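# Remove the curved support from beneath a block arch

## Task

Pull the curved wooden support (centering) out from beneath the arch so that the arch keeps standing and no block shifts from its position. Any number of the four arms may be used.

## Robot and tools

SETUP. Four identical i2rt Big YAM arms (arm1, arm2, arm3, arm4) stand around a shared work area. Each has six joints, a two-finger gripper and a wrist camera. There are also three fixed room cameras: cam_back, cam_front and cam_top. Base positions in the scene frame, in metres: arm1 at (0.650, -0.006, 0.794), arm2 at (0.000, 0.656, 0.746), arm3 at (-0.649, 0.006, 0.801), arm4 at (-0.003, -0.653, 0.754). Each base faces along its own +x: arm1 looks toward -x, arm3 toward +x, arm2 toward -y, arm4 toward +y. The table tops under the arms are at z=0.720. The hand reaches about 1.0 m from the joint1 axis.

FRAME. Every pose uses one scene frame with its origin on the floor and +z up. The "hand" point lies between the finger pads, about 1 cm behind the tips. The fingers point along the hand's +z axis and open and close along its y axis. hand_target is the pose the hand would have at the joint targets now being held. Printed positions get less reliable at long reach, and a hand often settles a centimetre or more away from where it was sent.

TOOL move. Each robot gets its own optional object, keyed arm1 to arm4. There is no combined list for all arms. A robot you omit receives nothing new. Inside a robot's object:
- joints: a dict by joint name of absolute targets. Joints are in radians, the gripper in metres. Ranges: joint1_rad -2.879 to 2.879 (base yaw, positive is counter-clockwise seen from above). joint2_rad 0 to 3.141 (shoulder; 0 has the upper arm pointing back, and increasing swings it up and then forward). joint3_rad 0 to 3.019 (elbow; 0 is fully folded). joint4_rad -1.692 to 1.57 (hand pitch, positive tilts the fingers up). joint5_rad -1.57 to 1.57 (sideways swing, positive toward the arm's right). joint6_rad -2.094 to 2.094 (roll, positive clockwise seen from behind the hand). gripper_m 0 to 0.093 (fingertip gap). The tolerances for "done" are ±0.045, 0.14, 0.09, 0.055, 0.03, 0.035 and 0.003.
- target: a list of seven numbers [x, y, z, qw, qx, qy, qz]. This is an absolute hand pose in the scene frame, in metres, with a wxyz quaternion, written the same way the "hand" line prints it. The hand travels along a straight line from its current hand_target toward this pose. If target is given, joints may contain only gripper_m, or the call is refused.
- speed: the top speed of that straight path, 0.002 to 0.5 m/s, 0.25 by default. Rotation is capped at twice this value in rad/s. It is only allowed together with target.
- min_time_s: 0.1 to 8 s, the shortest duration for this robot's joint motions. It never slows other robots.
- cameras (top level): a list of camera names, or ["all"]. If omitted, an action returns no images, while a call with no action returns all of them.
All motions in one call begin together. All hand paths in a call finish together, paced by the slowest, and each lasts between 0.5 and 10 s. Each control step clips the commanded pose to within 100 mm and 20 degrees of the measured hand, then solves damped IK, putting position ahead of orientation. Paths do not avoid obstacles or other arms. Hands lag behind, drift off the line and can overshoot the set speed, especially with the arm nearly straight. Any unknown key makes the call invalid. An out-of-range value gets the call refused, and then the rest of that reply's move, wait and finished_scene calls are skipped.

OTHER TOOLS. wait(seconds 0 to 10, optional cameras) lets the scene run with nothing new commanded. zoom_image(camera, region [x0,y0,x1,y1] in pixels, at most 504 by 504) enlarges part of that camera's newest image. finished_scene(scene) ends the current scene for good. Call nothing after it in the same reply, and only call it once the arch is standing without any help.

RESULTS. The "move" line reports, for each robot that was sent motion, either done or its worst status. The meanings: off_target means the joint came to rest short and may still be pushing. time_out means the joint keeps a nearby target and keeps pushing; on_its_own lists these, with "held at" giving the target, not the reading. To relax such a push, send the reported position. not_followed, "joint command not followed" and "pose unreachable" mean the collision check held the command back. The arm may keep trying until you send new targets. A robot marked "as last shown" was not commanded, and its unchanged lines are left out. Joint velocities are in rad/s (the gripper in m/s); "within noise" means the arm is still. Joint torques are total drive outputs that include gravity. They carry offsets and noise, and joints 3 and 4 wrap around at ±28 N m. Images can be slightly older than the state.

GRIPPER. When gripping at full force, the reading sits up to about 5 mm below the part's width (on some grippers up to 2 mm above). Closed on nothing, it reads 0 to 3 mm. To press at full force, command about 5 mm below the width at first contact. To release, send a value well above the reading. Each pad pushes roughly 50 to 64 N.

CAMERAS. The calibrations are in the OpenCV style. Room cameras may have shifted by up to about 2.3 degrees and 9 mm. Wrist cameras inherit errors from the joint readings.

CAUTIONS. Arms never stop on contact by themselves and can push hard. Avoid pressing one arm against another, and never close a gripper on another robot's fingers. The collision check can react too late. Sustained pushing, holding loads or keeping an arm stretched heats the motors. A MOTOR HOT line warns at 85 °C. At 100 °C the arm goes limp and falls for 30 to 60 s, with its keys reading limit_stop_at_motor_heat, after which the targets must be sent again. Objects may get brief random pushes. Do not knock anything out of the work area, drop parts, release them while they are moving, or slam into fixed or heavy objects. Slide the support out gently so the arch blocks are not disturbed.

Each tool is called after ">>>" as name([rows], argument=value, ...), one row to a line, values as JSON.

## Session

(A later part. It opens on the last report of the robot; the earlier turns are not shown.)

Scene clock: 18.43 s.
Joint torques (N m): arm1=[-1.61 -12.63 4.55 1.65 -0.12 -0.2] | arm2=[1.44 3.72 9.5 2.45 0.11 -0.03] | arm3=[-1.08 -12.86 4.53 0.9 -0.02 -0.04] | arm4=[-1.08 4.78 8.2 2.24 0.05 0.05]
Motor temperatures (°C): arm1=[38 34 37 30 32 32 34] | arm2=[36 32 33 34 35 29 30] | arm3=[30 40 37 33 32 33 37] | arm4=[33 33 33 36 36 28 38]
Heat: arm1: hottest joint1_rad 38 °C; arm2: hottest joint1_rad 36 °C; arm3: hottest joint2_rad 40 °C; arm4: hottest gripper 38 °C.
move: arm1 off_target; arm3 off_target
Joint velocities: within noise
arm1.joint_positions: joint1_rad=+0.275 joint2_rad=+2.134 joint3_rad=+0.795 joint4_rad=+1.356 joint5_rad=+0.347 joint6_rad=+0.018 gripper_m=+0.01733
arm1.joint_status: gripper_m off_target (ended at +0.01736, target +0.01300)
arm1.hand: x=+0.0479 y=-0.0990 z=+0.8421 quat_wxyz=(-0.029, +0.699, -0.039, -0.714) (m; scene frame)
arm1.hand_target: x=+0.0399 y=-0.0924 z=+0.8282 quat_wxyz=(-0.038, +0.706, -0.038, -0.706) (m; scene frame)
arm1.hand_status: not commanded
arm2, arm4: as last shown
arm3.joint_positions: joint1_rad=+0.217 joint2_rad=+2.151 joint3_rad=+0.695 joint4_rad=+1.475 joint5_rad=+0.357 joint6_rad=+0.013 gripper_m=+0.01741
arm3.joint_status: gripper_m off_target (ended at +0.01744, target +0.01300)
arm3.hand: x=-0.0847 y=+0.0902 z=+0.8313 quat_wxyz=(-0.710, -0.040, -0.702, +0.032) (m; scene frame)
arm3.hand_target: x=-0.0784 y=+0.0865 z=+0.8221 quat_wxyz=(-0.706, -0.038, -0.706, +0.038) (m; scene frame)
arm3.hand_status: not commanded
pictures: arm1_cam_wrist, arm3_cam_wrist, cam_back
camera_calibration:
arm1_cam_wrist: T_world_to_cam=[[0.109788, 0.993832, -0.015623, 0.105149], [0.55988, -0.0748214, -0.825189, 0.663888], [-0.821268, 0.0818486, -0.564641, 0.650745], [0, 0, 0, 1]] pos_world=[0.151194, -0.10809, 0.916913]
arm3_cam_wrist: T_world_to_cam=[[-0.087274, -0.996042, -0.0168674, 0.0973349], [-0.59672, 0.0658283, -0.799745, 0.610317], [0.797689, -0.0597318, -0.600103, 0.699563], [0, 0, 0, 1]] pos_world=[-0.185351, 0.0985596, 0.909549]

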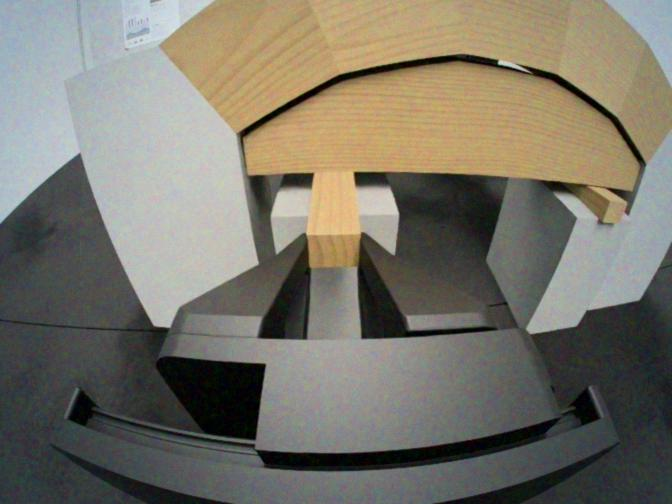

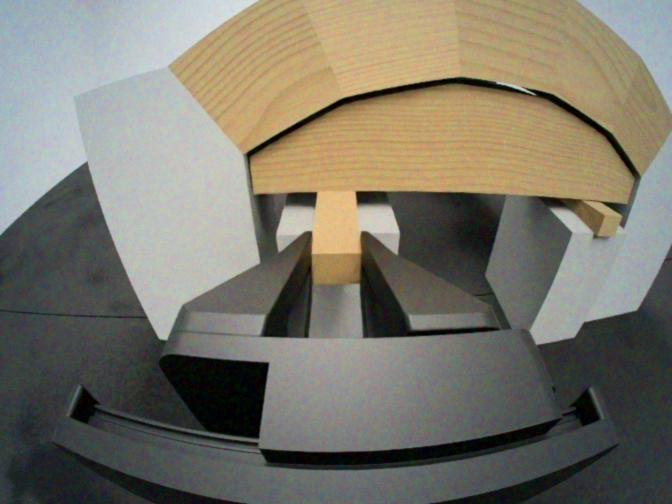

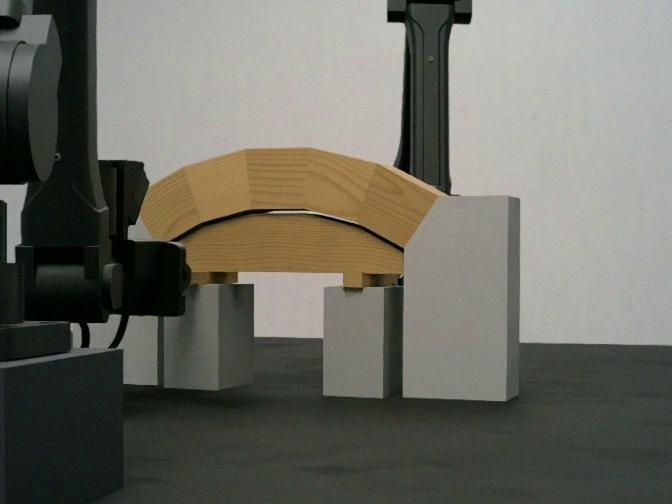

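>>> move(arm3={"target":[-0.148,0.0941,0.8265,0.7061,0.0382,0.7061,-0.0382],"speed":0.06}, arm1={"target":[0.109,-0.0999,0.829,0.0382,-0.7061,0.0382,0.7061],"speed":0.06}, cameras=["arm1_cam_wrist","arm3_cam_wrist","cam_back","cam_top"])

Scene clock: 20.53 s.
Joint torques (N m): arm1=[0.67 -13.51 0.61 2.61 0.1 -0.18] | arm2=[0.97 3.78 9.51 2.47 0.1 -0.02] | arm3=[0.67 -13.86 0.35 1.5 0.26 0.16] | arm4=[-0.56 4.54 8.21 2.33 0.06 0.09]
Motor temperatures (°C): arm1=[38 34 37 30 32 32 34] | arm2=[36 32 33 34 35 29 30] | arm3=[30 40 37 33 32 33 37] | arm4=[33 33 33 36 35 28 38]
Heat: arm1: hottest joint1_rad 38 °C; arm2: hottest joint1_rad 36 °C; arm3: hottest joint2_rad 40 °C; arm4: hottest gripper 38 °C.
move: arm1 done; arm3 done
Joint velocities: within noise
arm1.joint_positions: joint1_rad=+0.306 joint2_rad=+2.131 joint3_rad=+0.656 joint4_rad=+1.479 joint5_rad=+0.401 joint6_rad=+0.018 gripper_m=+0.01733
arm1.joint_status: not commanded
arm1.hand: x=+0.1019 y=-0.0932 z=+0.8315 quat_wxyz=(-0.039, +0.703, -0.047, -0.709) (m; scene frame)
arm1.hand_target: x=+0.1089 y=-0.0999 z=+0.8291 quat_wxyz=(-0.038, +0.706, -0.038, -0.706) (m; scene frame)
arm1.hand_status: done (0.010 m and 1.1 deg from the pose sent, 0.062 m and 1.6 deg at the start)
arm2, arm4: as last shown
arm3.joint_positions: joint1_rad=+0.268 joint2_rad=+2.126 joint3_rad=+0.545 joint4_rad=+1.553 joint5_rad=+0.426 joint6_rad=+0.012 gripper_m=+0.01741
arm3.joint_status: not commanded
arm3.hand: x=-0.1430 y=+0.0902 z=+0.8245 quat_wxyz=(-0.694, -0.041, -0.717, +0.044) (m; scene frame)
arm3.hand_target: x=-0.1476 y=+0.0942 z=+0.8269 quat_wxyz=(-0.695, -0.040, -0.717, +0.039) (m; scene frame)
arm3.hand_status: done (0.007 m and 2.0 deg from the pose sent, 0.064 m and 1.0 deg at the start; a joint's target at an end of its range on 30 of 52 steps)
pictures: arm1_cam_wrist, arm3_cam_wrist, cam_back, cam_top
camera_calibration:
arm1_cam_wrist: T_world_to_cam=[[0.134285, 0.990879, -0.0112845, 0.0869337], [0.567513, -0.086235, -0.818836, 0.618175], [-0.812341, 0.103553, -0.573916, 0.697446], [0, 0, 0, 1]] pos_world=[0.204068, -0.105055, 0.90744]
arm3_cam_wrist: T_world_to_cam=[[-0.105676, -0.994399, 0.00173176, 0.0740218], [-0.631147, 0.0657266, -0.772874, 0.542967], [0.768431, -0.082767, -0.634557, 0.768382], [0, 0, 0, 1]] pos_world=[-0.239935, 0.101517, 0.9071]

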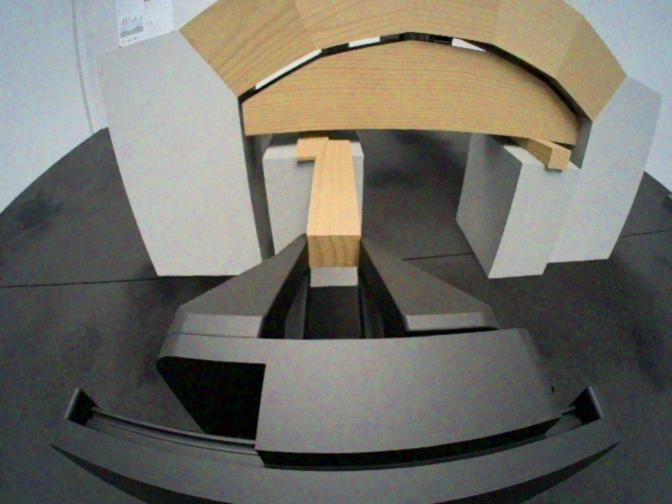

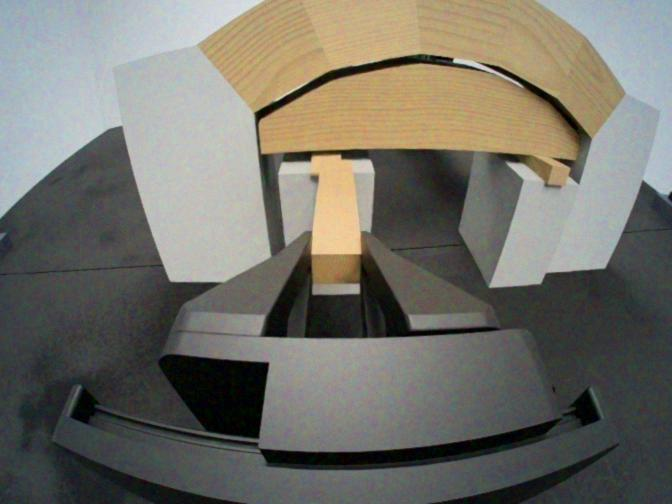

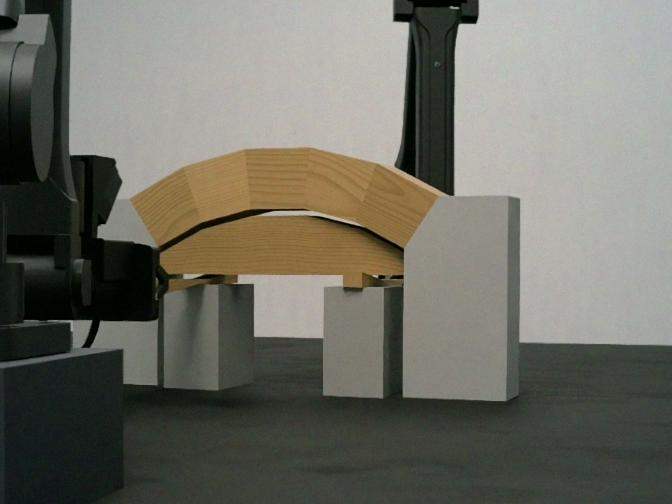

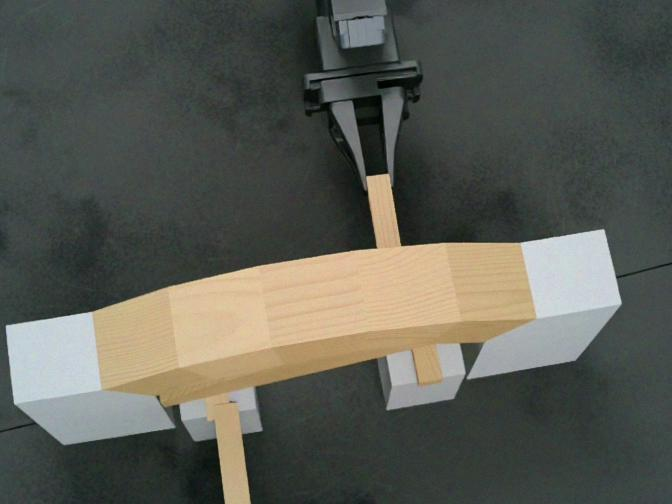

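>>> move(arm3={"target":[-0.218,0.1017,0.8275,0.7061,0.0382,0.7061,-0.0382],"speed":0.08}, arm1={"target":[0.179,-0.1074,0.832,0.0382,-0.7061,0.0382,0.7061],"speed":0.08}, cameras=["arm1_cam_wrist","arm3_cam_wrist","cam_back","cam_top","cam_front"])

>>> zoom_image(camera="cam_back", region=[100, 180, 440, 400])

Scene clock: 22.40 s.
Joint torques (N m): arm1=[0.73 -12.75 0.01 3.47 0.16 -0.02] | arm2=[1.08 3.72 9.52 2.48 0.1 -0.03] | arm3=[0.79 -12.81 -0.21 1.51 0.33 0.21] | arm4=[-0.85 4.31 8.24 2.26 0.04 0.07]
Motor temperatures (°C): arm1=[38 34 37 30 32 31 34] | arm2=[36 32 33 34 35 29 30] | arm3=[30 40 37 33 32 32 37] | arm4=[33 33 33 36 35 28 38]
Heat: arm1: hottest joint1_rad 38 °C; arm2: hottest joint1_rad 36 °C; arm3: hottest joint2_rad 40 °C; arm4: hottest gripper 38 °C.
move: arm1 off_target; arm3 off_target
Joint velocities: within noise
arm1.joint_positions: joint1_rad=+0.394 joint2_rad=+2.104 joint3_rad=+0.472 joint4_rad=+1.561 joint5_rad=+0.492 joint6_rad=+0.018 gripper_m=+0.01733
arm1.joint_status: not commanded
arm1.hand: x=+0.1762 y=-0.1009 z=+0.8202 quat_wxyz=(-0.051, +0.726, -0.037, -0.685) (m; scene frame)
arm1.hand_target: x=+0.1787 y=-0.1073 z=+0.8320 quat_wxyz=(-0.039, +0.715, -0.040, -0.696) (m; scene frame)
arm1.hand_status: off_target (0.014 m and 3.6 deg from the pose sent, 0.078 m and 1.1 deg at the start; a joint's target at an end of its range on 29 of 47 steps)
arm2, arm4: as last shown
arm3.joint_positions: joint1_rad=+0.379 joint2_rad=+2.060 joint3_rad=+0.365 joint4_rad=+1.553 joint5_rad=+0.550 joint6_rad=+0.061 gripper_m=+0.01741
arm3.joint_status: not commanded
arm3.hand: x=-0.2167 y=+0.0977 z=+0.8192 quat_wxyz=(-0.658, -0.044, -0.750, +0.053) (m; scene frame)
arm3.hand_target: x=-0.2176 y=+0.1019 z=+0.8278 quat_wxyz=(-0.665, -0.048, -0.744, +0.044) (m; scene frame)
arm3.hand_status: off_target (0.009 m and 7.6 deg from the pose sent, 0.076 m and 2.0 deg at the start; a joint's target at an end of its range on 47 of 47 steps)
pictures: arm1_cam_wrist, arm3_cam_wrist, cam_back, cam_front, cam_top
camera_calibration:
arm1_cam_wrist: T_world_to_cam=[[0.136875, 0.990292, 0.0242132, 0.0548638], [0.622569, -0.0669854, -0.779693, 0.52618], [-0.770502, 0.121795, -0.625694, 0.788986], [0, 0, 0, 1]] pos_world=[0.272822, -0.115179, 0.902594]
arm3_cam_wrist: T_world_to_cam=[[-0.122022, -0.992408, 0.0154129, 0.0587445], [-0.701952, 0.0753094, -0.708231, 0.422617], [0.701693, -0.0972388, -0.705812, 0.867589], [0, 0, 0, 1]] pos_world=[-0.304957, 0.110835, 0.91076]

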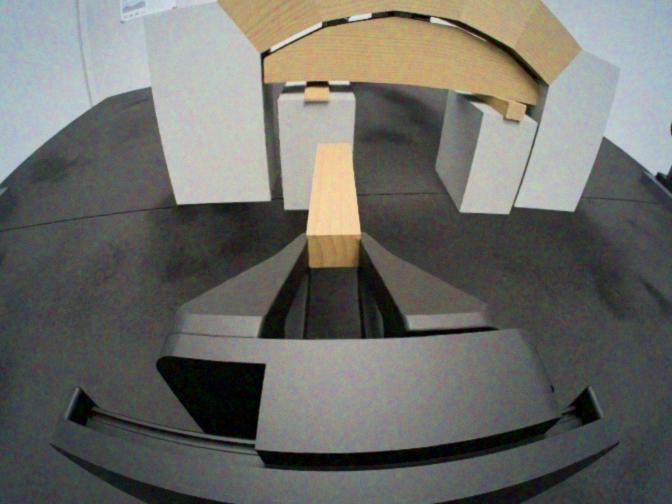

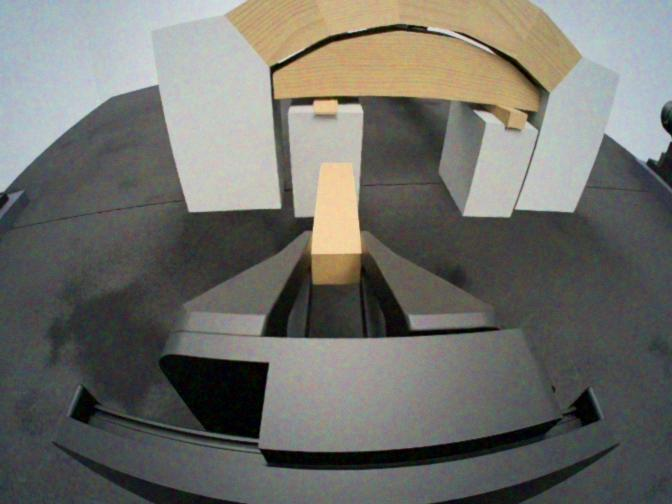

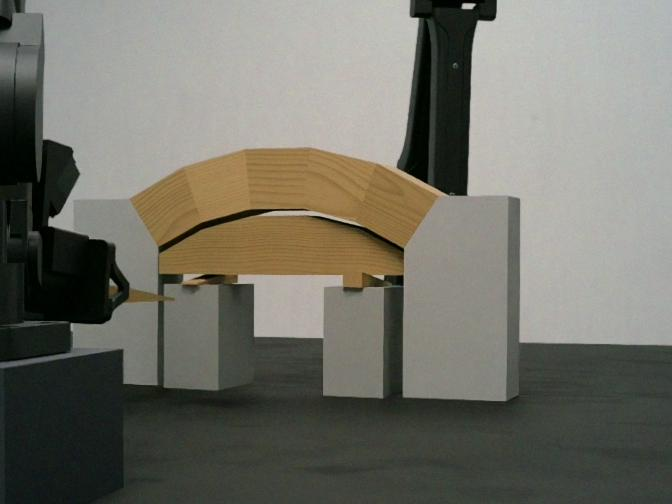

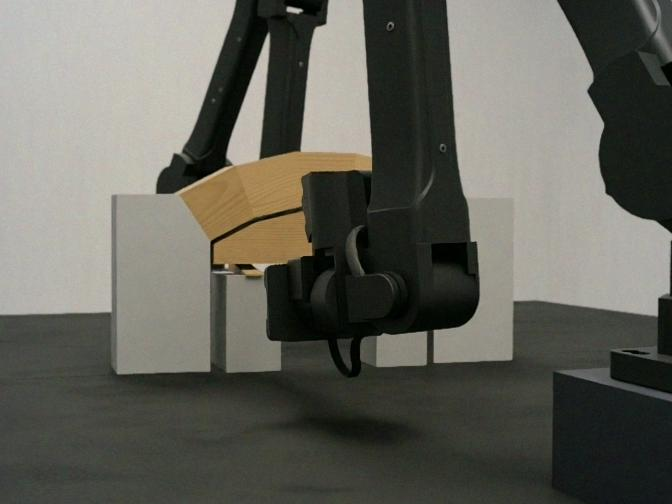

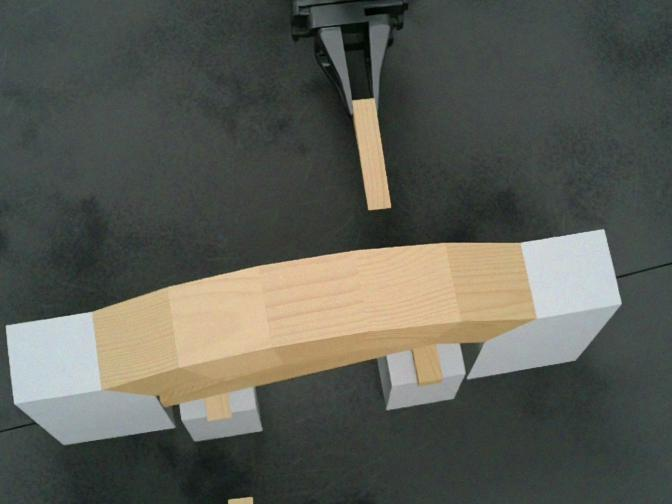

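Scaled by 1.482 from the camera's 672x504 image, which has a finer 960x720 frame.

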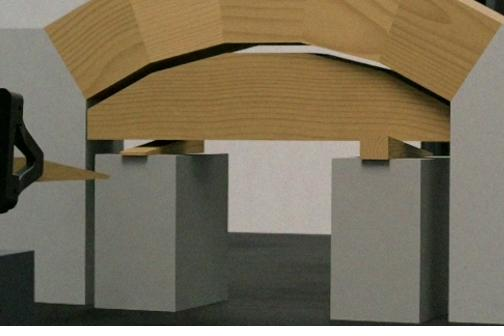

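>>> move(arm3={"target":[-0.22,0.30,0.79,0.6012,-0.2296,0.7424,0.1860]}, arm1={"target":[0.22,-0.30,0.80,0.1871,0.7420,0.2310,-0.6009]}, cameras=["arm1_cam_wrist","arm3_cam_wrist","cam_back","cam_front"])

Scene clock: 27.10 s.
Joint torques (N m): arm1=[0.56 -13.22 2.51 1.69 -0.12 -0.2] | arm2=[1.08 4.01 9.48 2.4 0.12 -0.02] | arm3=[0.56 -11.05 3.36 1.14 -0.02 -0.05] | arm4=[-0.62 4.66 8.32 2.21 0.06 0.1]
Motor temperatures (°C): arm1=[37 35 37 30 32 31 34] | arm2=[36 32 34 34 35 29 30] | arm3=[30 40 37 33 32 32 38] | arm4=[33 33 34 36 35 28 37]
Heat: arm1: hottest joint1_rad 37 °C; arm2: hottest joint1_rad 36 °C; arm3: hottest joint2_rad 40 °C; arm4: hottest gripper 37 °C.
move: arm1 off_target; arm3 off_target
Joint velocities: within noise
arm1.joint_positions: joint1_rad=+0.608 joint2_rad=+2.051 joint3_rad=+0.514 joint4_rad=+1.310 joint5_rad=-0.005 joint6_rad=+0.017 gripper_m=+0.01733
arm1.joint_status: not commanded
arm1.hand: x=+0.2235 y=-0.2883 z=+0.7907 quat_wxyz=(+0.182, +0.751, +0.223, -0.595) (m; scene frame)
arm1.hand_target: x=+0.2203 y=-0.2998 z=+0.8002 quat_wxyz=(+0.187, +0.742, +0.231, -0.601) (m; scene frame)
arm1.hand_status: off_target (0.015 m and 1.6 deg from the pose sent, 0.205 m and 42.4 deg at the start)
arm2.joint_positions: joint1_rad=-0.491 joint2_rad=+0.571 joint3_rad=+1.396 joint4_rad=-1.145 joint5_rad=+0.158 joint6_rad=+0.378 gripper_m=+0.09396
arm2.joint_status: not commanded
arm2.hand: x=-0.1424 y=+0.4717 z=+1.3418 quat_wxyz=(-0.330, -0.780, -0.216, +0.486) (m; scene frame)
arm2.hand_target: x=-0.1404 y=+0.4751 z=+1.3501 quat_wxyz=(-0.336, -0.774, -0.213, +0.492) (m; scene frame)
arm2.hand_status: not commanded
arm3.joint_positions: joint1_rad=+0.555 joint2_rad=+2.070 joint3_rad=+0.523 joint4_rad=+1.361 joint5_rad=+0.005 joint6_rad=+0.012 gripper_m=+0.01741
arm3.joint_status: not commanded
arm3.hand: x=-0.2208 y=+0.2931 z=+0.7985 quat_wxyz=(-0.606, +0.220, -0.741, -0.187) (m; scene frame)
arm3.hand_target: x=-0.2202 y=+0.2997 z=+0.7902 quat_wxyz=(-0.601, +0.230, -0.742, -0.186) (m; scene frame)
arm3.hand_status: off_target (0.011 m and 1.3 deg from the pose sent, 0.204 m and 42.4 deg at the start; a joint's target at an end of its range on 1 of 67 steps)
arm4.joint_positions: joint1_rad=-0.377 joint2_rad=+0.615 joint3_rad=+1.493 joint4_rad=-1.274 joint5_rad=+0.157 joint6_rad=-0.616 gripper_m=+0.09396
arm4.joint_status: not commanded
arm4.hand: x=+0.0978 y=-0.4603 z=+1.3602 quat_wxyz=(-0.554, +0.623, -0.545, -0.090) (m; scene frame)
arm4.hand_target: x=+0.0963 y=-0.4637 z=+1.3683 quat_wxyz=(-0.562, +0.618, -0.542, -0.093) (m; scene frame)
arm4.hand_status: not commanded
pictures: arm1_cam_wrist, arm3_cam_wrist, cam_back, cam_front
camera_calibration:
arm1_cam_wrist: T_world_to_cam=[[-0.540522, 0.841316, -0.00483593, 0.366088], [0.632919, 0.402833, -0.661165, 0.500618], [-0.5543, -0.360435, -0.750225, 0.740958], [0, 0, 0, 1]] pos_world=[0.291741, -0.242594, 0.888647]
arm3_cam_wrist: T_world_to_cam=[[0.5634, -0.826005, -0.017217, 0.38116], [-0.627744, -0.414436, -0.658924, 0.510883], [0.537139, 0.382045, -0.752013, 0.734889], [0, 0, 0, 1]] pos_world=[-0.288779, 0.245808, 0.895841]

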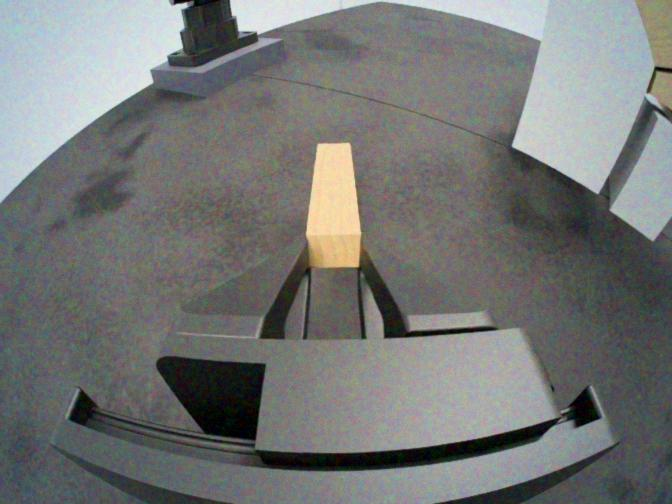

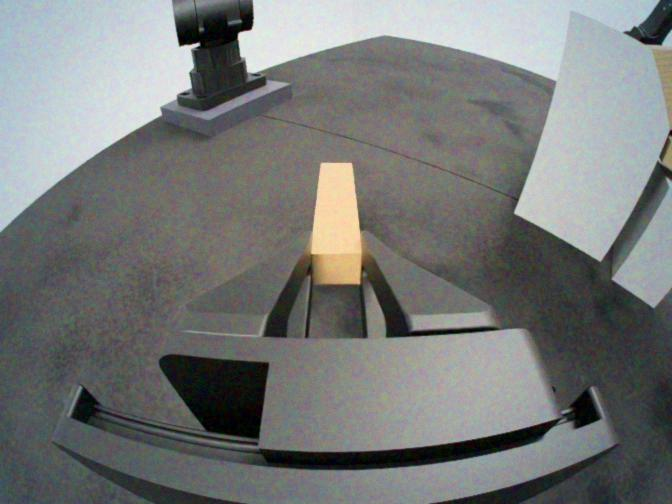

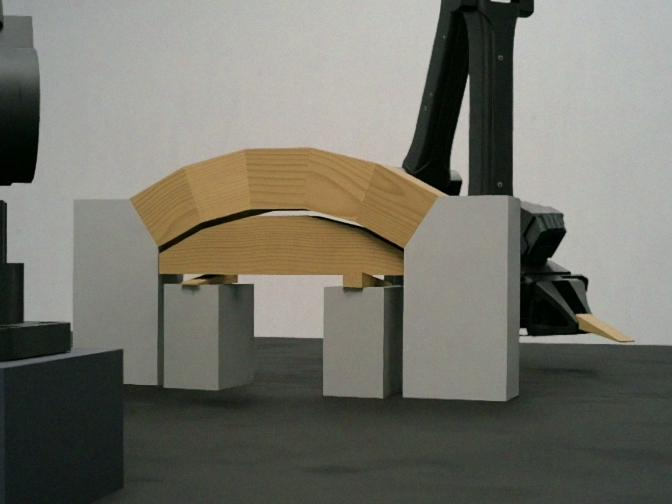

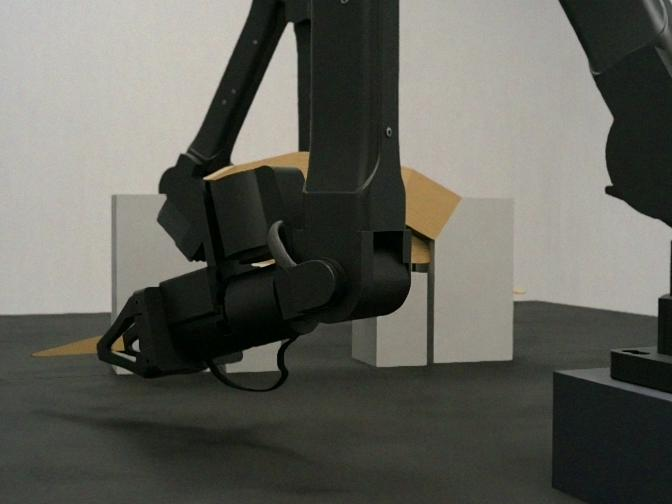

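>>> move(arm3={"target":[-0.22,0.30,0.742,0.6012,-0.2296,0.7424,0.1860],"speed":0.06}, arm1={"target":[0.22,-0.30,0.75,0.1871,0.7420,0.2310,-0.6009],"speed":0.06}, cameras=["arm1_cam_wrist","arm3_cam_wrist","cam_back","cam_front"])

Scene clock: 28.90 s.
Joint torques (N m): arm1=[0.73 -10.58 1.5 3.63 -0.08 -0.19] | arm2=[1.03 3.84 9.5 2.48 0.1 -0.02] | arm3=[0.44 -12.16 1.58 2.36 -0.01 -0.04] | arm4=[-1.08 4.48 8.35 2.29 0.05 0.09]
Motor temperatures (°C): arm1=[37 35 37 30 32 31 34] | arm2=[36 32 34 34 35 29 30] | arm3=[30 40 37 33 32 32 38] | arm4=[33 33 34 36 35 28 37]
Heat: arm1: hottest joint1_rad 37 °C; arm2: hottest joint1_rad 36 °C; arm3: hottest joint2_rad 40 °C; arm4: hottest gripper 37 °C.
move: arm1 done; arm3 done
Joint velocities: within noise
arm1.joint_positions: joint1_rad=+0.608 joint2_rad=+2.201 joint3_rad=+0.569 joint4_rad=+1.412 joint5_rad=-0.005 joint6_rad=+0.017 gripper_m=+0.01733
arm1.joint_status: not commanded
arm1.hand: x=+0.2177 y=-0.2917 z=+0.7542 quat_wxyz=(+0.183, +0.749, +0.223, -0.597) (m; scene frame)
arm1.hand_target: x=+0.2202 y=-0.2997 z=+0.7501 quat_wxyz=(+0.187, +0.742, +0.231, -0.601) (m; scene frame)
arm1.hand_status: done (0.010 m and 1.4 deg from the pose sent, 0.042 m and 1.6 deg at the start)
arm2, arm4: as last shown
arm3.joint_positions: joint1_rad=+0.555 joint2_rad=+2.255 joint3_rad=+0.585 joint4_rad=+1.456 joint5_rad=+0.005 joint6_rad=+0.012 gripper_m=+0.01741
arm3.joint_status: not commanded
arm3.hand: x=-0.2191 y=+0.2942 z=+0.7439 quat_wxyz=(-0.596, +0.223, -0.749, -0.184) (m; scene frame)
arm3.hand_target: x=-0.2200 y=+0.2999 z=+0.7422 quat_wxyz=(-0.601, +0.229, -0.743, -0.186) (m; scene frame)
arm3.hand_status: done (0.006 m and 1.3 deg from the pose sent, 0.057 m and 1.2 deg at the start)
pictures: arm1_cam_wrist, arm3_cam_wrist, cam_back, cam_front
camera_calibration:
arm1_cam_wrist: T_world_to_cam=[[-0.540617, 0.841255, -0.00491051, 0.365644], [0.629305, 0.400524, -0.666, 0.485288], [-0.558308, -0.363141, -0.745936, 0.706004], [0, 0, 0, 1]] pos_world=[0.286447, -0.24559, 0.851631]
arm3_cam_wrist: T_world_to_cam=[[0.562921, -0.826327, -0.01744, 0.380285], [-0.642793, -0.424432, -0.63771, 0.460379], [0.519555, 0.37019, -0.770079, 0.705541], [0, 0, 0, 1]] pos_world=[-0.284709, 0.248455, 0.843543]

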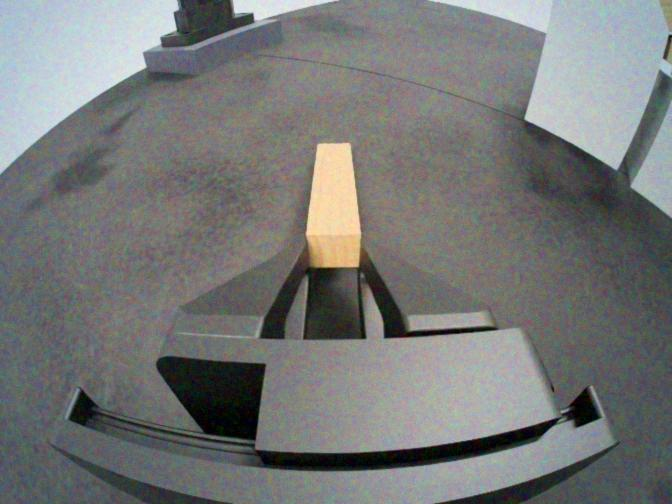

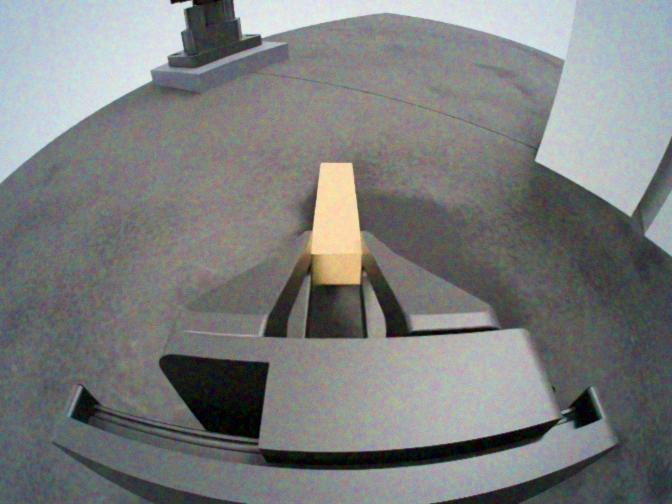

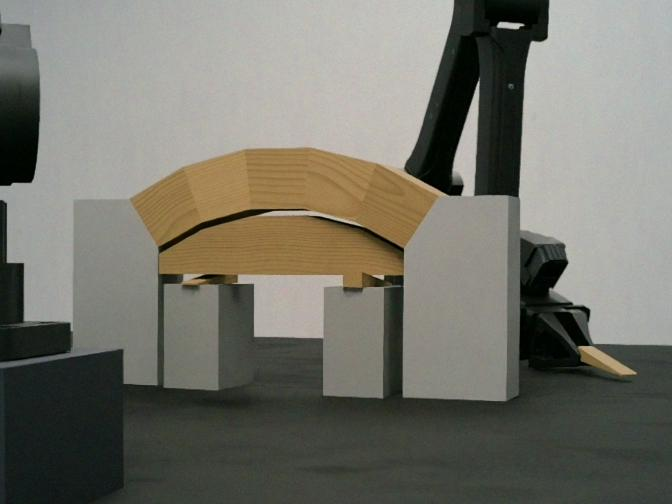

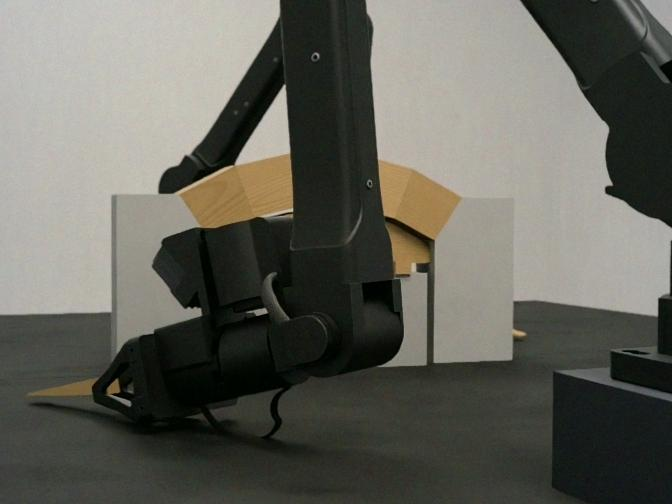

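>>> move(arm3={"joints":{"gripper_m":0.05}}, arm1={"joints":{"gripper_m":0.05}}, cameras=["arm1_cam_wrist","arm3_cam_wrist"])

Scene clock: 30.87 s.
Joint torques (N m): arm1=[0.62 -10.64 1.48 3.62 -0.09 -0.21] | arm2=[1.2 3.66 9.51 2.48 0.08 -0.02] | arm3=[0.5 -12.16 1.57 2.35 0 -0.03] | arm4=[-1.14 5.07 8.24 2.26 0.08 0.07]
Motor temperatures (°C): arm1=[37 35 37 31 32 31 34] | arm2=[36 32 34 34 35 29 30] | arm3=[30 40 37 33 32 32 38] | arm4=[33 33 34 36 35 28 37]
Heat: arm1: hottest joint1_rad 37 °C; arm2: hottest joint1_rad 36 °C; arm3: hottest joint2_rad 40 °C; arm4: hottest gripper 37 °C.
move: arm1 done; arm3 done
Joint velocities: arm1=[-0.005 -0.015 -0.002 0.012 -0.051 0.037 0.004] | arm2=[within noise] | arm3=[within noise] | arm4=[within noise]
arm1.joint_positions: joint1_rad=+0.608 joint2_rad=+2.201 joint3_rad=+0.569 joint4_rad=+1.412 joint5_rad=-0.005 joint6_rad=+0.017 gripper_m=+0.04982
arm1.joint_status: all done
arm1.hand: x=+0.2177 y=-0.2917 z=+0.7542 quat_wxyz=(+0.183, +0.749, +0.223, -0.597) (m; scene frame)
arm1.hand_target: x=+0.2202 y=-0.2997 z=+0.7501 quat_wxyz=(+0.187, +0.742, +0.231, -0.601) (m; scene frame)
arm1.hand_status: not commanded
arm2, arm4: as last shown
arm3.joint_positions: joint1_rad=+0.555 joint2_rad=+2.255 joint3_rad=+0.585 joint4_rad=+1.456 joint5_rad=+0.005 joint6_rad=+0.012 gripper_m=+0.04984
arm3.joint_status: all done
arm3.hand: x=-0.2191 y=+0.2942 z=+0.7439 quat_wxyz=(-0.596, +0.223, -0.749, -0.183) (m; scene frame)
arm3.hand_target: x=-0.2200 y=+0.2999 z=+0.7422 quat_wxyz=(-0.601, +0.229, -0.742, -0.186) (m; scene frame)
arm3.hand_status: not commanded
pictures: arm1_cam_wrist, arm3_cam_wrist
camera_calibration:
arm1_cam_wrist: T_world_to_cam=[[-0.540617, 0.841255, -0.00491051, 0.365644], [0.629305, 0.400524, -0.666, 0.485288], [-0.558308, -0.363141, -0.745936, 0.706004], [0, 0, 0, 1]] pos_world=[0.286447, -0.24559, 0.851631]
arm3_cam_wrist: T_world_to_cam=[[0.562999, -0.826283, -0.0169936, 0.379921], [-0.642574, -0.42471, -0.637746, 0.460541], [0.519741, 0.36997, -0.770059, 0.705633], [0, 0, 0, 1]] pos_world=[-0.28471, 0.248456, 0.843544]

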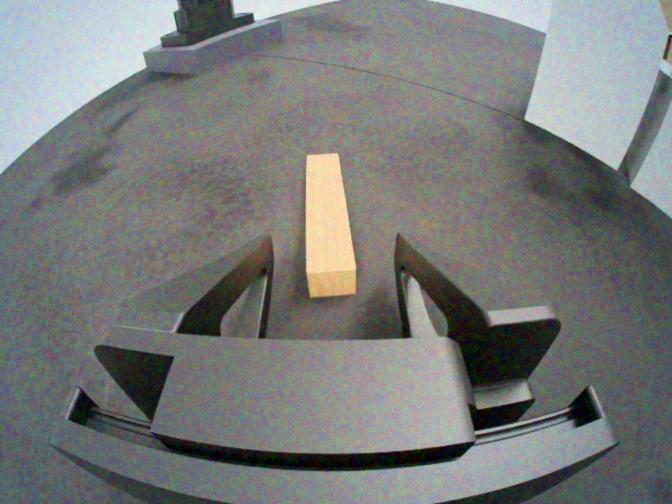

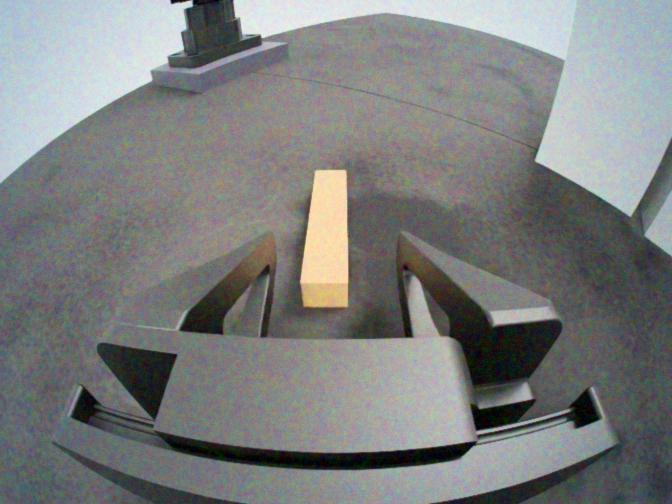

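>>> move(arm3={"target":[-0.25,0.28,0.84,0.6012,-0.2296,0.7424,0.1860]}, arm1={"target":[0.25,-0.28,0.85,0.1871,0.7420,0.2310,-0.6009]})

>>> move(arm3={"target":[-0.16,-0.0775,0.85,0.7061,0.0382,0.7061,-0.0382]}, arm1={"target":[0.145,0.072,0.845,0.0382,-0.7061,0.0382,0.7061]}, cameras=["arm1_cam_wrist","arm3_cam_wrist","cam_back","cam_top"])

>>> zoom_image(camera="arm1_cam_wrist", region=[200, 80, 480, 280])

>>> zoom_image(camera="arm3_cam_wrist", region=[200, 80, 480, 280])

Scene clock: 32.87 s.
Joint torques (N m): arm1=[0.62 -10.87 1.63 1.65 -0.1 -0.21] | arm2=[1.38 3.96 9.52 2.43 0.11 -0.03] | arm3=[0.85 -12.63 2.17 0.92 0.04 -0.04] | arm4=[-1.38 5.07 8.25 2.28 0.07 0.07]
Motor temperatures (°C): arm1=[37 35 37 31 32 31 34] | arm2=[36 32 34 34 35 29 30] | arm3=[30 40 36 33 32 32 38] | arm4=[33 33 34 36 35 28 37]
Heat: arm1: hottest joint1_rad 37 °C; arm2: hottest joint1_rad 36 °C; arm3: hottest joint2_rad 40 °C; arm4: hottest gripper 37 °C.
move: arm1 done; arm3 done
Joint velocities: within noise
arm1.joint_positions: joint1_rad=+0.608 joint2_rad=+1.814 joint3_rad=+0.418 joint4_rad=+1.202 joint5_rad=-0.007 joint6_rad=+0.017 gripper_m=+0.04991
arm1.joint_status: not commanded
arm1.hand: x=+0.2432 y=-0.2764 z=+0.8509 quat_wxyz=(+0.187, +0.741, +0.221, -0.606) (m; scene frame)
arm1.hand_target: x=+0.2499 y=-0.2799 z=+0.8500 quat_wxyz=(+0.187, +0.742, +0.231, -0.601) (m; scene frame)
arm1.hand_status: done (0.008 m and 1.3 deg from the pose sent, 0.102 m and 1.4 deg at the start)
arm2, arm4: as last shown
arm3.joint_positions: joint1_rad=+0.555 joint2_rad=+1.888 joint3_rad=+0.415 joint4_rad=+1.271 joint5_rad=+0.005 joint6_rad=+0.012 gripper_m=+0.04994
arm3.joint_status: not commanded
arm3.hand: x=-0.2464 y=+0.2759 z=+0.8350 quat_wxyz=(-0.600, +0.222, -0.746, -0.185) (m; scene frame)
arm3.hand_target: x=-0.2499 y=+0.2799 z=+0.8399 quat_wxyz=(-0.601, +0.229, -0.742, -0.186) (m; scene frame)
arm3.hand_status: done (0.007 m and 1.0 deg from the pose sent, 0.102 m and 1.3 deg at the start)
pictures: none

Scene clock: 35.17 s.
Joint torques (N m): arm1=[-1.03 -9.23 2.36 3.34 0.02 -0.01] | arm2=[1.32 3.78 9.51 2.5 0.11 -0.02] | arm3=[-0.67 -9.99 3.04 2.32 0.06 0.17] | arm4=[-1.14 4.01 8.25 2.21 0.06 0.09]
Motor temperatures (°C): arm1=[37 35 37 31 32 31 34] | arm2=[36 32 34 33 35 29 30] | arm3=[30 40 36 33 32 32 38] | arm4=[33 33 34 36 35 28 37]
Heat: arm1: hottest joint1_rad 37 °C; arm2: hottest joint1_rad 36 °C; arm3: hottest joint2_rad 40 °C; arm4: hottest gripper 37 °C.
move: arm1 done; arm3 off_target
Joint velocities: within noise
arm1.joint_positions: joint1_rad=-0.142 joint2_rad=+2.038 joint3_rad=+0.484 joint4_rad=+1.541 joint5_rad=-0.069 joint6_rad=-0.001 gripper_m=+0.04991
arm1.joint_status: not commanded
arm1.hand: x=+0.1487 y=+0.0662 z=+0.8493 quat_wxyz=(-0.037, +0.710, -0.032, -0.703) (m; scene frame)
arm1.hand_target: x=+0.1452 y=+0.0720 z=+0.8450 quat_wxyz=(-0.038, +0.706, -0.038, -0.706) (m; scene frame)
arm1.hand_status: done (0.008 m and 0.9 deg from the pose sent, 0.362 m and 41.4 deg at the start)
arm2, arm4: as last shown
arm3.joint_positions: joint1_rad=-0.236 joint2_rad=+2.011 joint3_rad=+0.438 joint4_rad=+1.536 joint5_rad=-0.092 joint6_rad=-0.005 gripper_m=+0.04994
arm3.joint_status: not commanded
arm3.hand: x=-0.1643 y=-0.0749 z=+0.8508 quat_wxyz=(-0.690, -0.035, -0.722, +0.040) (m; scene frame)
arm3.hand_target: x=-0.1599 y=-0.0774 z=+0.8503 quat_wxyz=(-0.696, -0.038, -0.716, +0.037) (m; scene frame)
arm3.hand_status: off_target (0.005 m and 2.6 deg from the pose sent, 0.364 m and 41.6 deg at the start; a joint's target at an end of its range on 43 of 69 steps)
pictures: arm1_cam_wrist, arm3_cam_wrist, cam_back, cam_top
camera_calibration:
arm1_cam_wrist: T_world_to_cam=[[0.111042, 0.99378, 0.00838124, -0.0905448], [0.585376, -0.0585885, -0.808643, 0.606684], [-0.803122, 0.0946998, -0.588241, 0.74056], [0, 0, 0, 1]] pos_world=[0.249676, 0.0553955, 0.926977]
arm3_cam_wrist: T_world_to_cam=[[-0.0914197, -0.995805, 0.003812, -0.0919853], [-0.641345, 0.0559493, -0.76521, 0.55173], [0.761787, -0.0724001, -0.643769, 0.795267], [0, 0, 0, 1]] pos_world=[-0.260384, -0.0648909, 0.934509]

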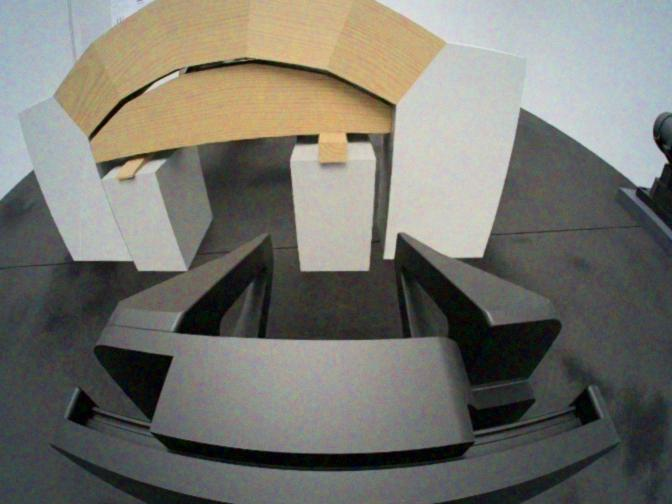

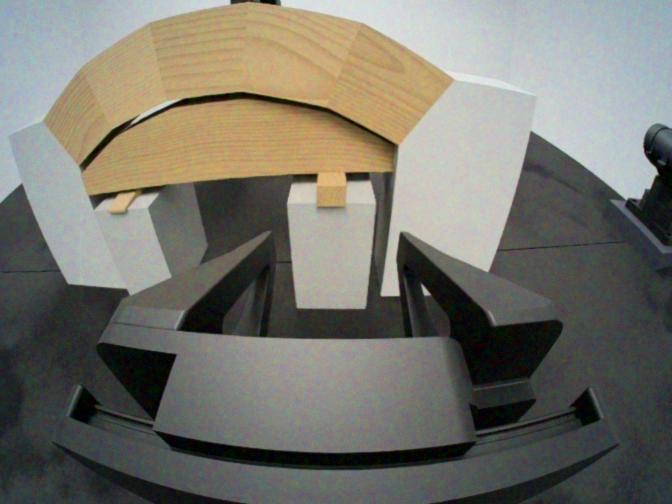

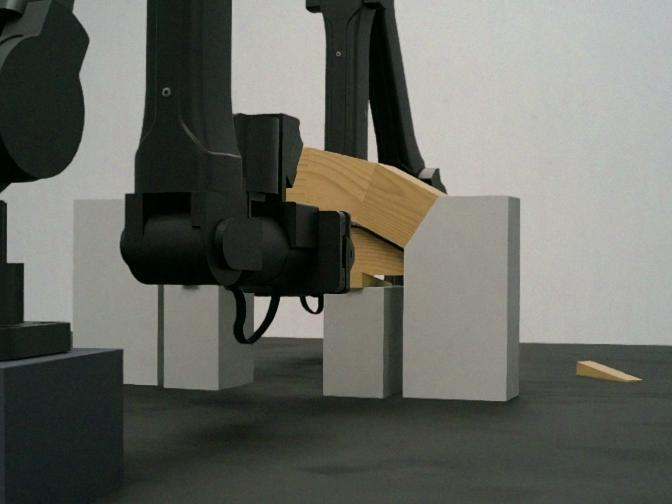

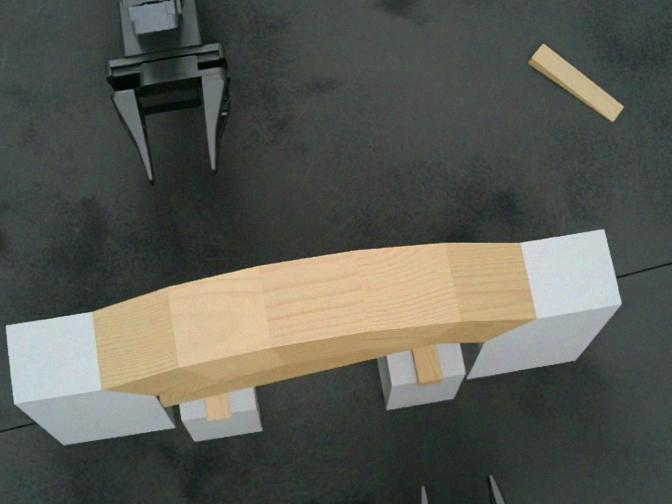

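Scaled by 1.800 from the camera's 672x504 image, which has a finer 960x720 frame.

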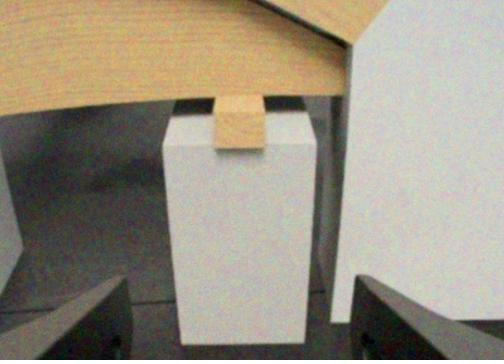

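Scaled by 1.800 from the camera's 672x504 image, which has a finer 960x720 frame.

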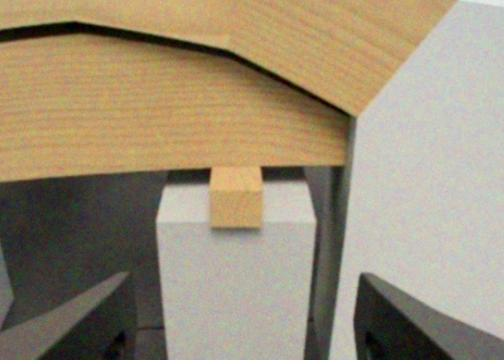

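>>> move(arm3={"target":[-0.105,-0.0785,0.865,0.4610,0.0479,0.8857,-0.0249],"speed":0.15}, arm1={"target":[0.072,0.0745,0.878,0.0249,-0.8857,0.0479,0.4610],"speed":0.15}, cameras=["arm1_cam_wrist","arm3_cam_wrist","cam_back","cam_front"])

>>> zoom_image(camera="cam_back", region=[240, 160, 460, 320])

Scene clock: 43.80 s.
Joint torques (N m): arm1=[0.73 -13.8 8.79 1.44 0.09 -0.22] | arm2=[1.14 3.78 9.54 2.43 0.11 -0.02] | arm3=[0.56 -13.68 10.99 0.79 0.23 -0.05] | arm4=[-0.91 4.31 8.32 2.26 0.03 0.07]
Motor temperatures (°C): arm1=[37 35 37 31 31 31 34] | arm2=[36 32 35 33 35 29 30] | arm3=[30 40 37 33 31 32 37] | arm4=[33 33 35 36 35 28 37]
Heat: arm1: hottest joint1_rad 37 °C; arm2: hottest joint1_rad 36 °C; arm3: hottest joint2_rad 40 °C; arm4: hottest gripper 37 °C.
move: arm1 off_target; arm3 off_target
Joint velocities: within noise
arm1.joint_positions: joint1_rad=-0.141 joint2_rad=+1.663 joint3_rad=+0.789 joint4_rad=+0.216 joint5_rad=-0.043 joint6_rad=-0.007 gripper_m=+0.04991
arm1.joint_status: not commanded
arm1.hand: x=+0.0918 y=+0.0800 z=+0.8539 quat_wxyz=(-0.023, +0.894, -0.060, -0.443) (m; scene frame)
arm1.hand_target: x=+0.0732 y=+0.0742 z=+0.8785 quat_wxyz=(-0.025, +0.886, -0.048, -0.461) (m; scene frame)
arm1.hand_status: off_target (0.032 m and 2.7 deg from the pose sent, 0.082 m and 34.5 deg at the start)
arm2, arm4: as last shown
arm3.joint_positions: joint1_rad=-0.221 joint2_rad=+1.630 joint3_rad=+0.678 joint4_rad=+0.297 joint5_rad=-0.060 joint6_rad=-0.019 gripper_m=+0.04994
arm3.joint_status: not commanded
arm3.hand: x=-0.1257 y=-0.0802 z=+0.8402 quat_wxyz=(-0.439, -0.058, -0.896, +0.021) (m; scene frame)
arm3.hand_target: x=-0.1062 y=-0.0783 z=+0.8655 quat_wxyz=(-0.461, -0.048, -0.886, +0.025) (m; scene frame)
arm3.hand_status: off_target (0.032 m and 3.0 deg from the pose sent, 0.061 m and 32.5 deg at the start)
pictures: arm1_cam_wrist, arm3_cam_wrist, cam_back, cam_front
camera_calibration:
arm1_cam_wrist: T_world_to_cam=[[0.138507, 0.990354, -0.00396393, -0.0896373], [0.946393, -0.133536, -0.294122, 0.178079], [-0.291814, 0.0369865, -0.95576, 0.967748], [0, 0, 0, 1]] pos_world=[0.126285, 0.0767591, 0.976957]
arm3_cam_wrist: T_world_to_cam=[[-0.115084, -0.993017, -0.0259262, -0.0714922], [-0.960329, 0.117894, -0.252722, 0.103024], [0.254014, -0.00418652, -0.967192, 0.971972], [0, 0, 0, 1]] pos_world=[-0.156185, -0.0790697, 0.964266]

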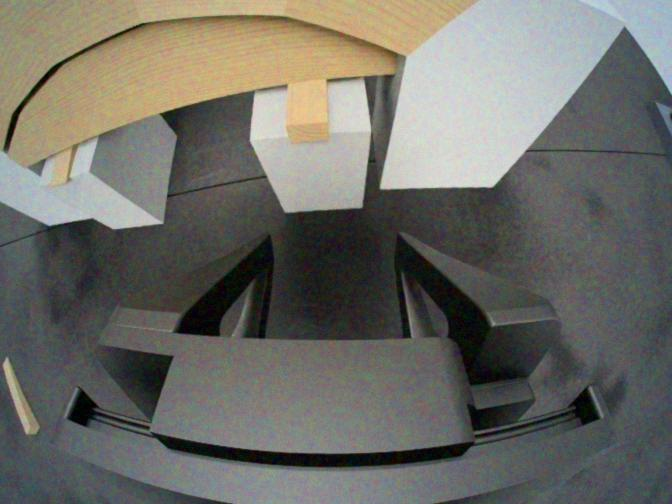

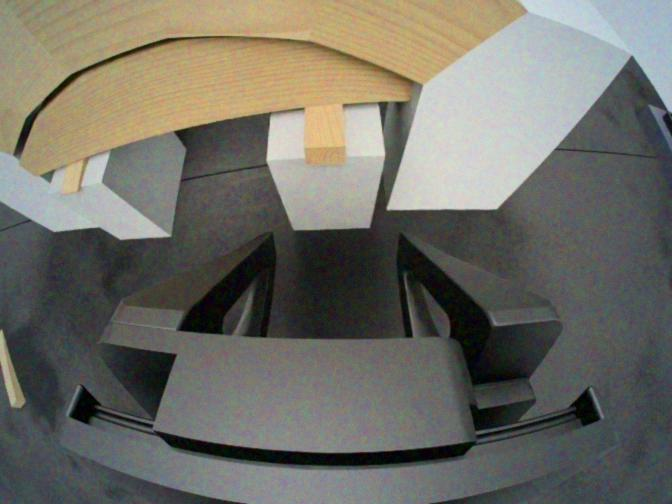

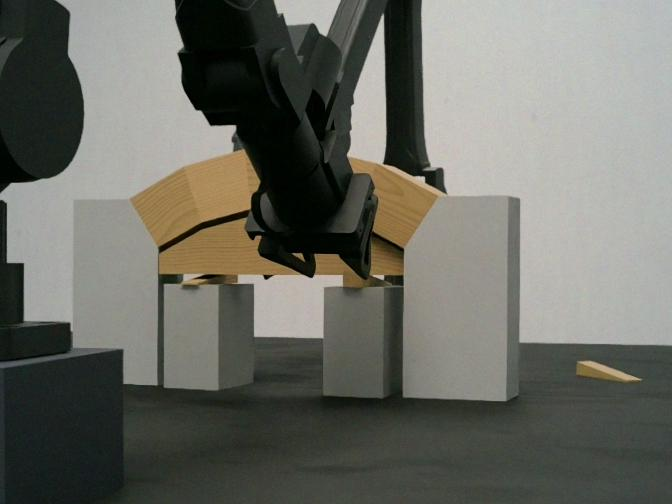

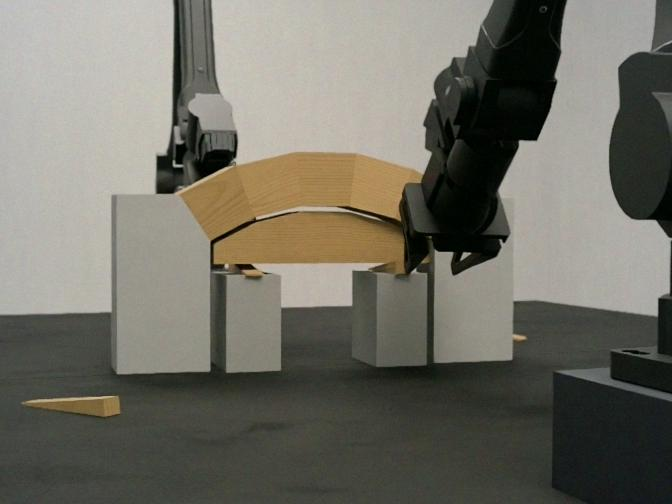

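Scaled by 2.291 from the camera's 672x504 image, which has a finer 960x720 frame.

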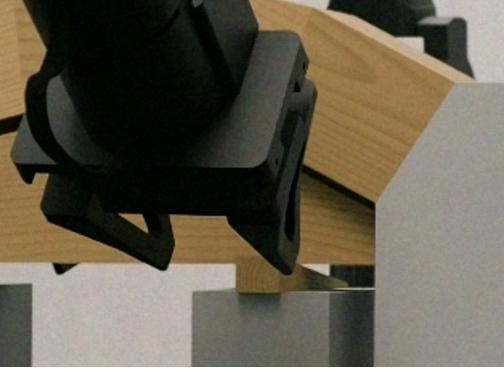

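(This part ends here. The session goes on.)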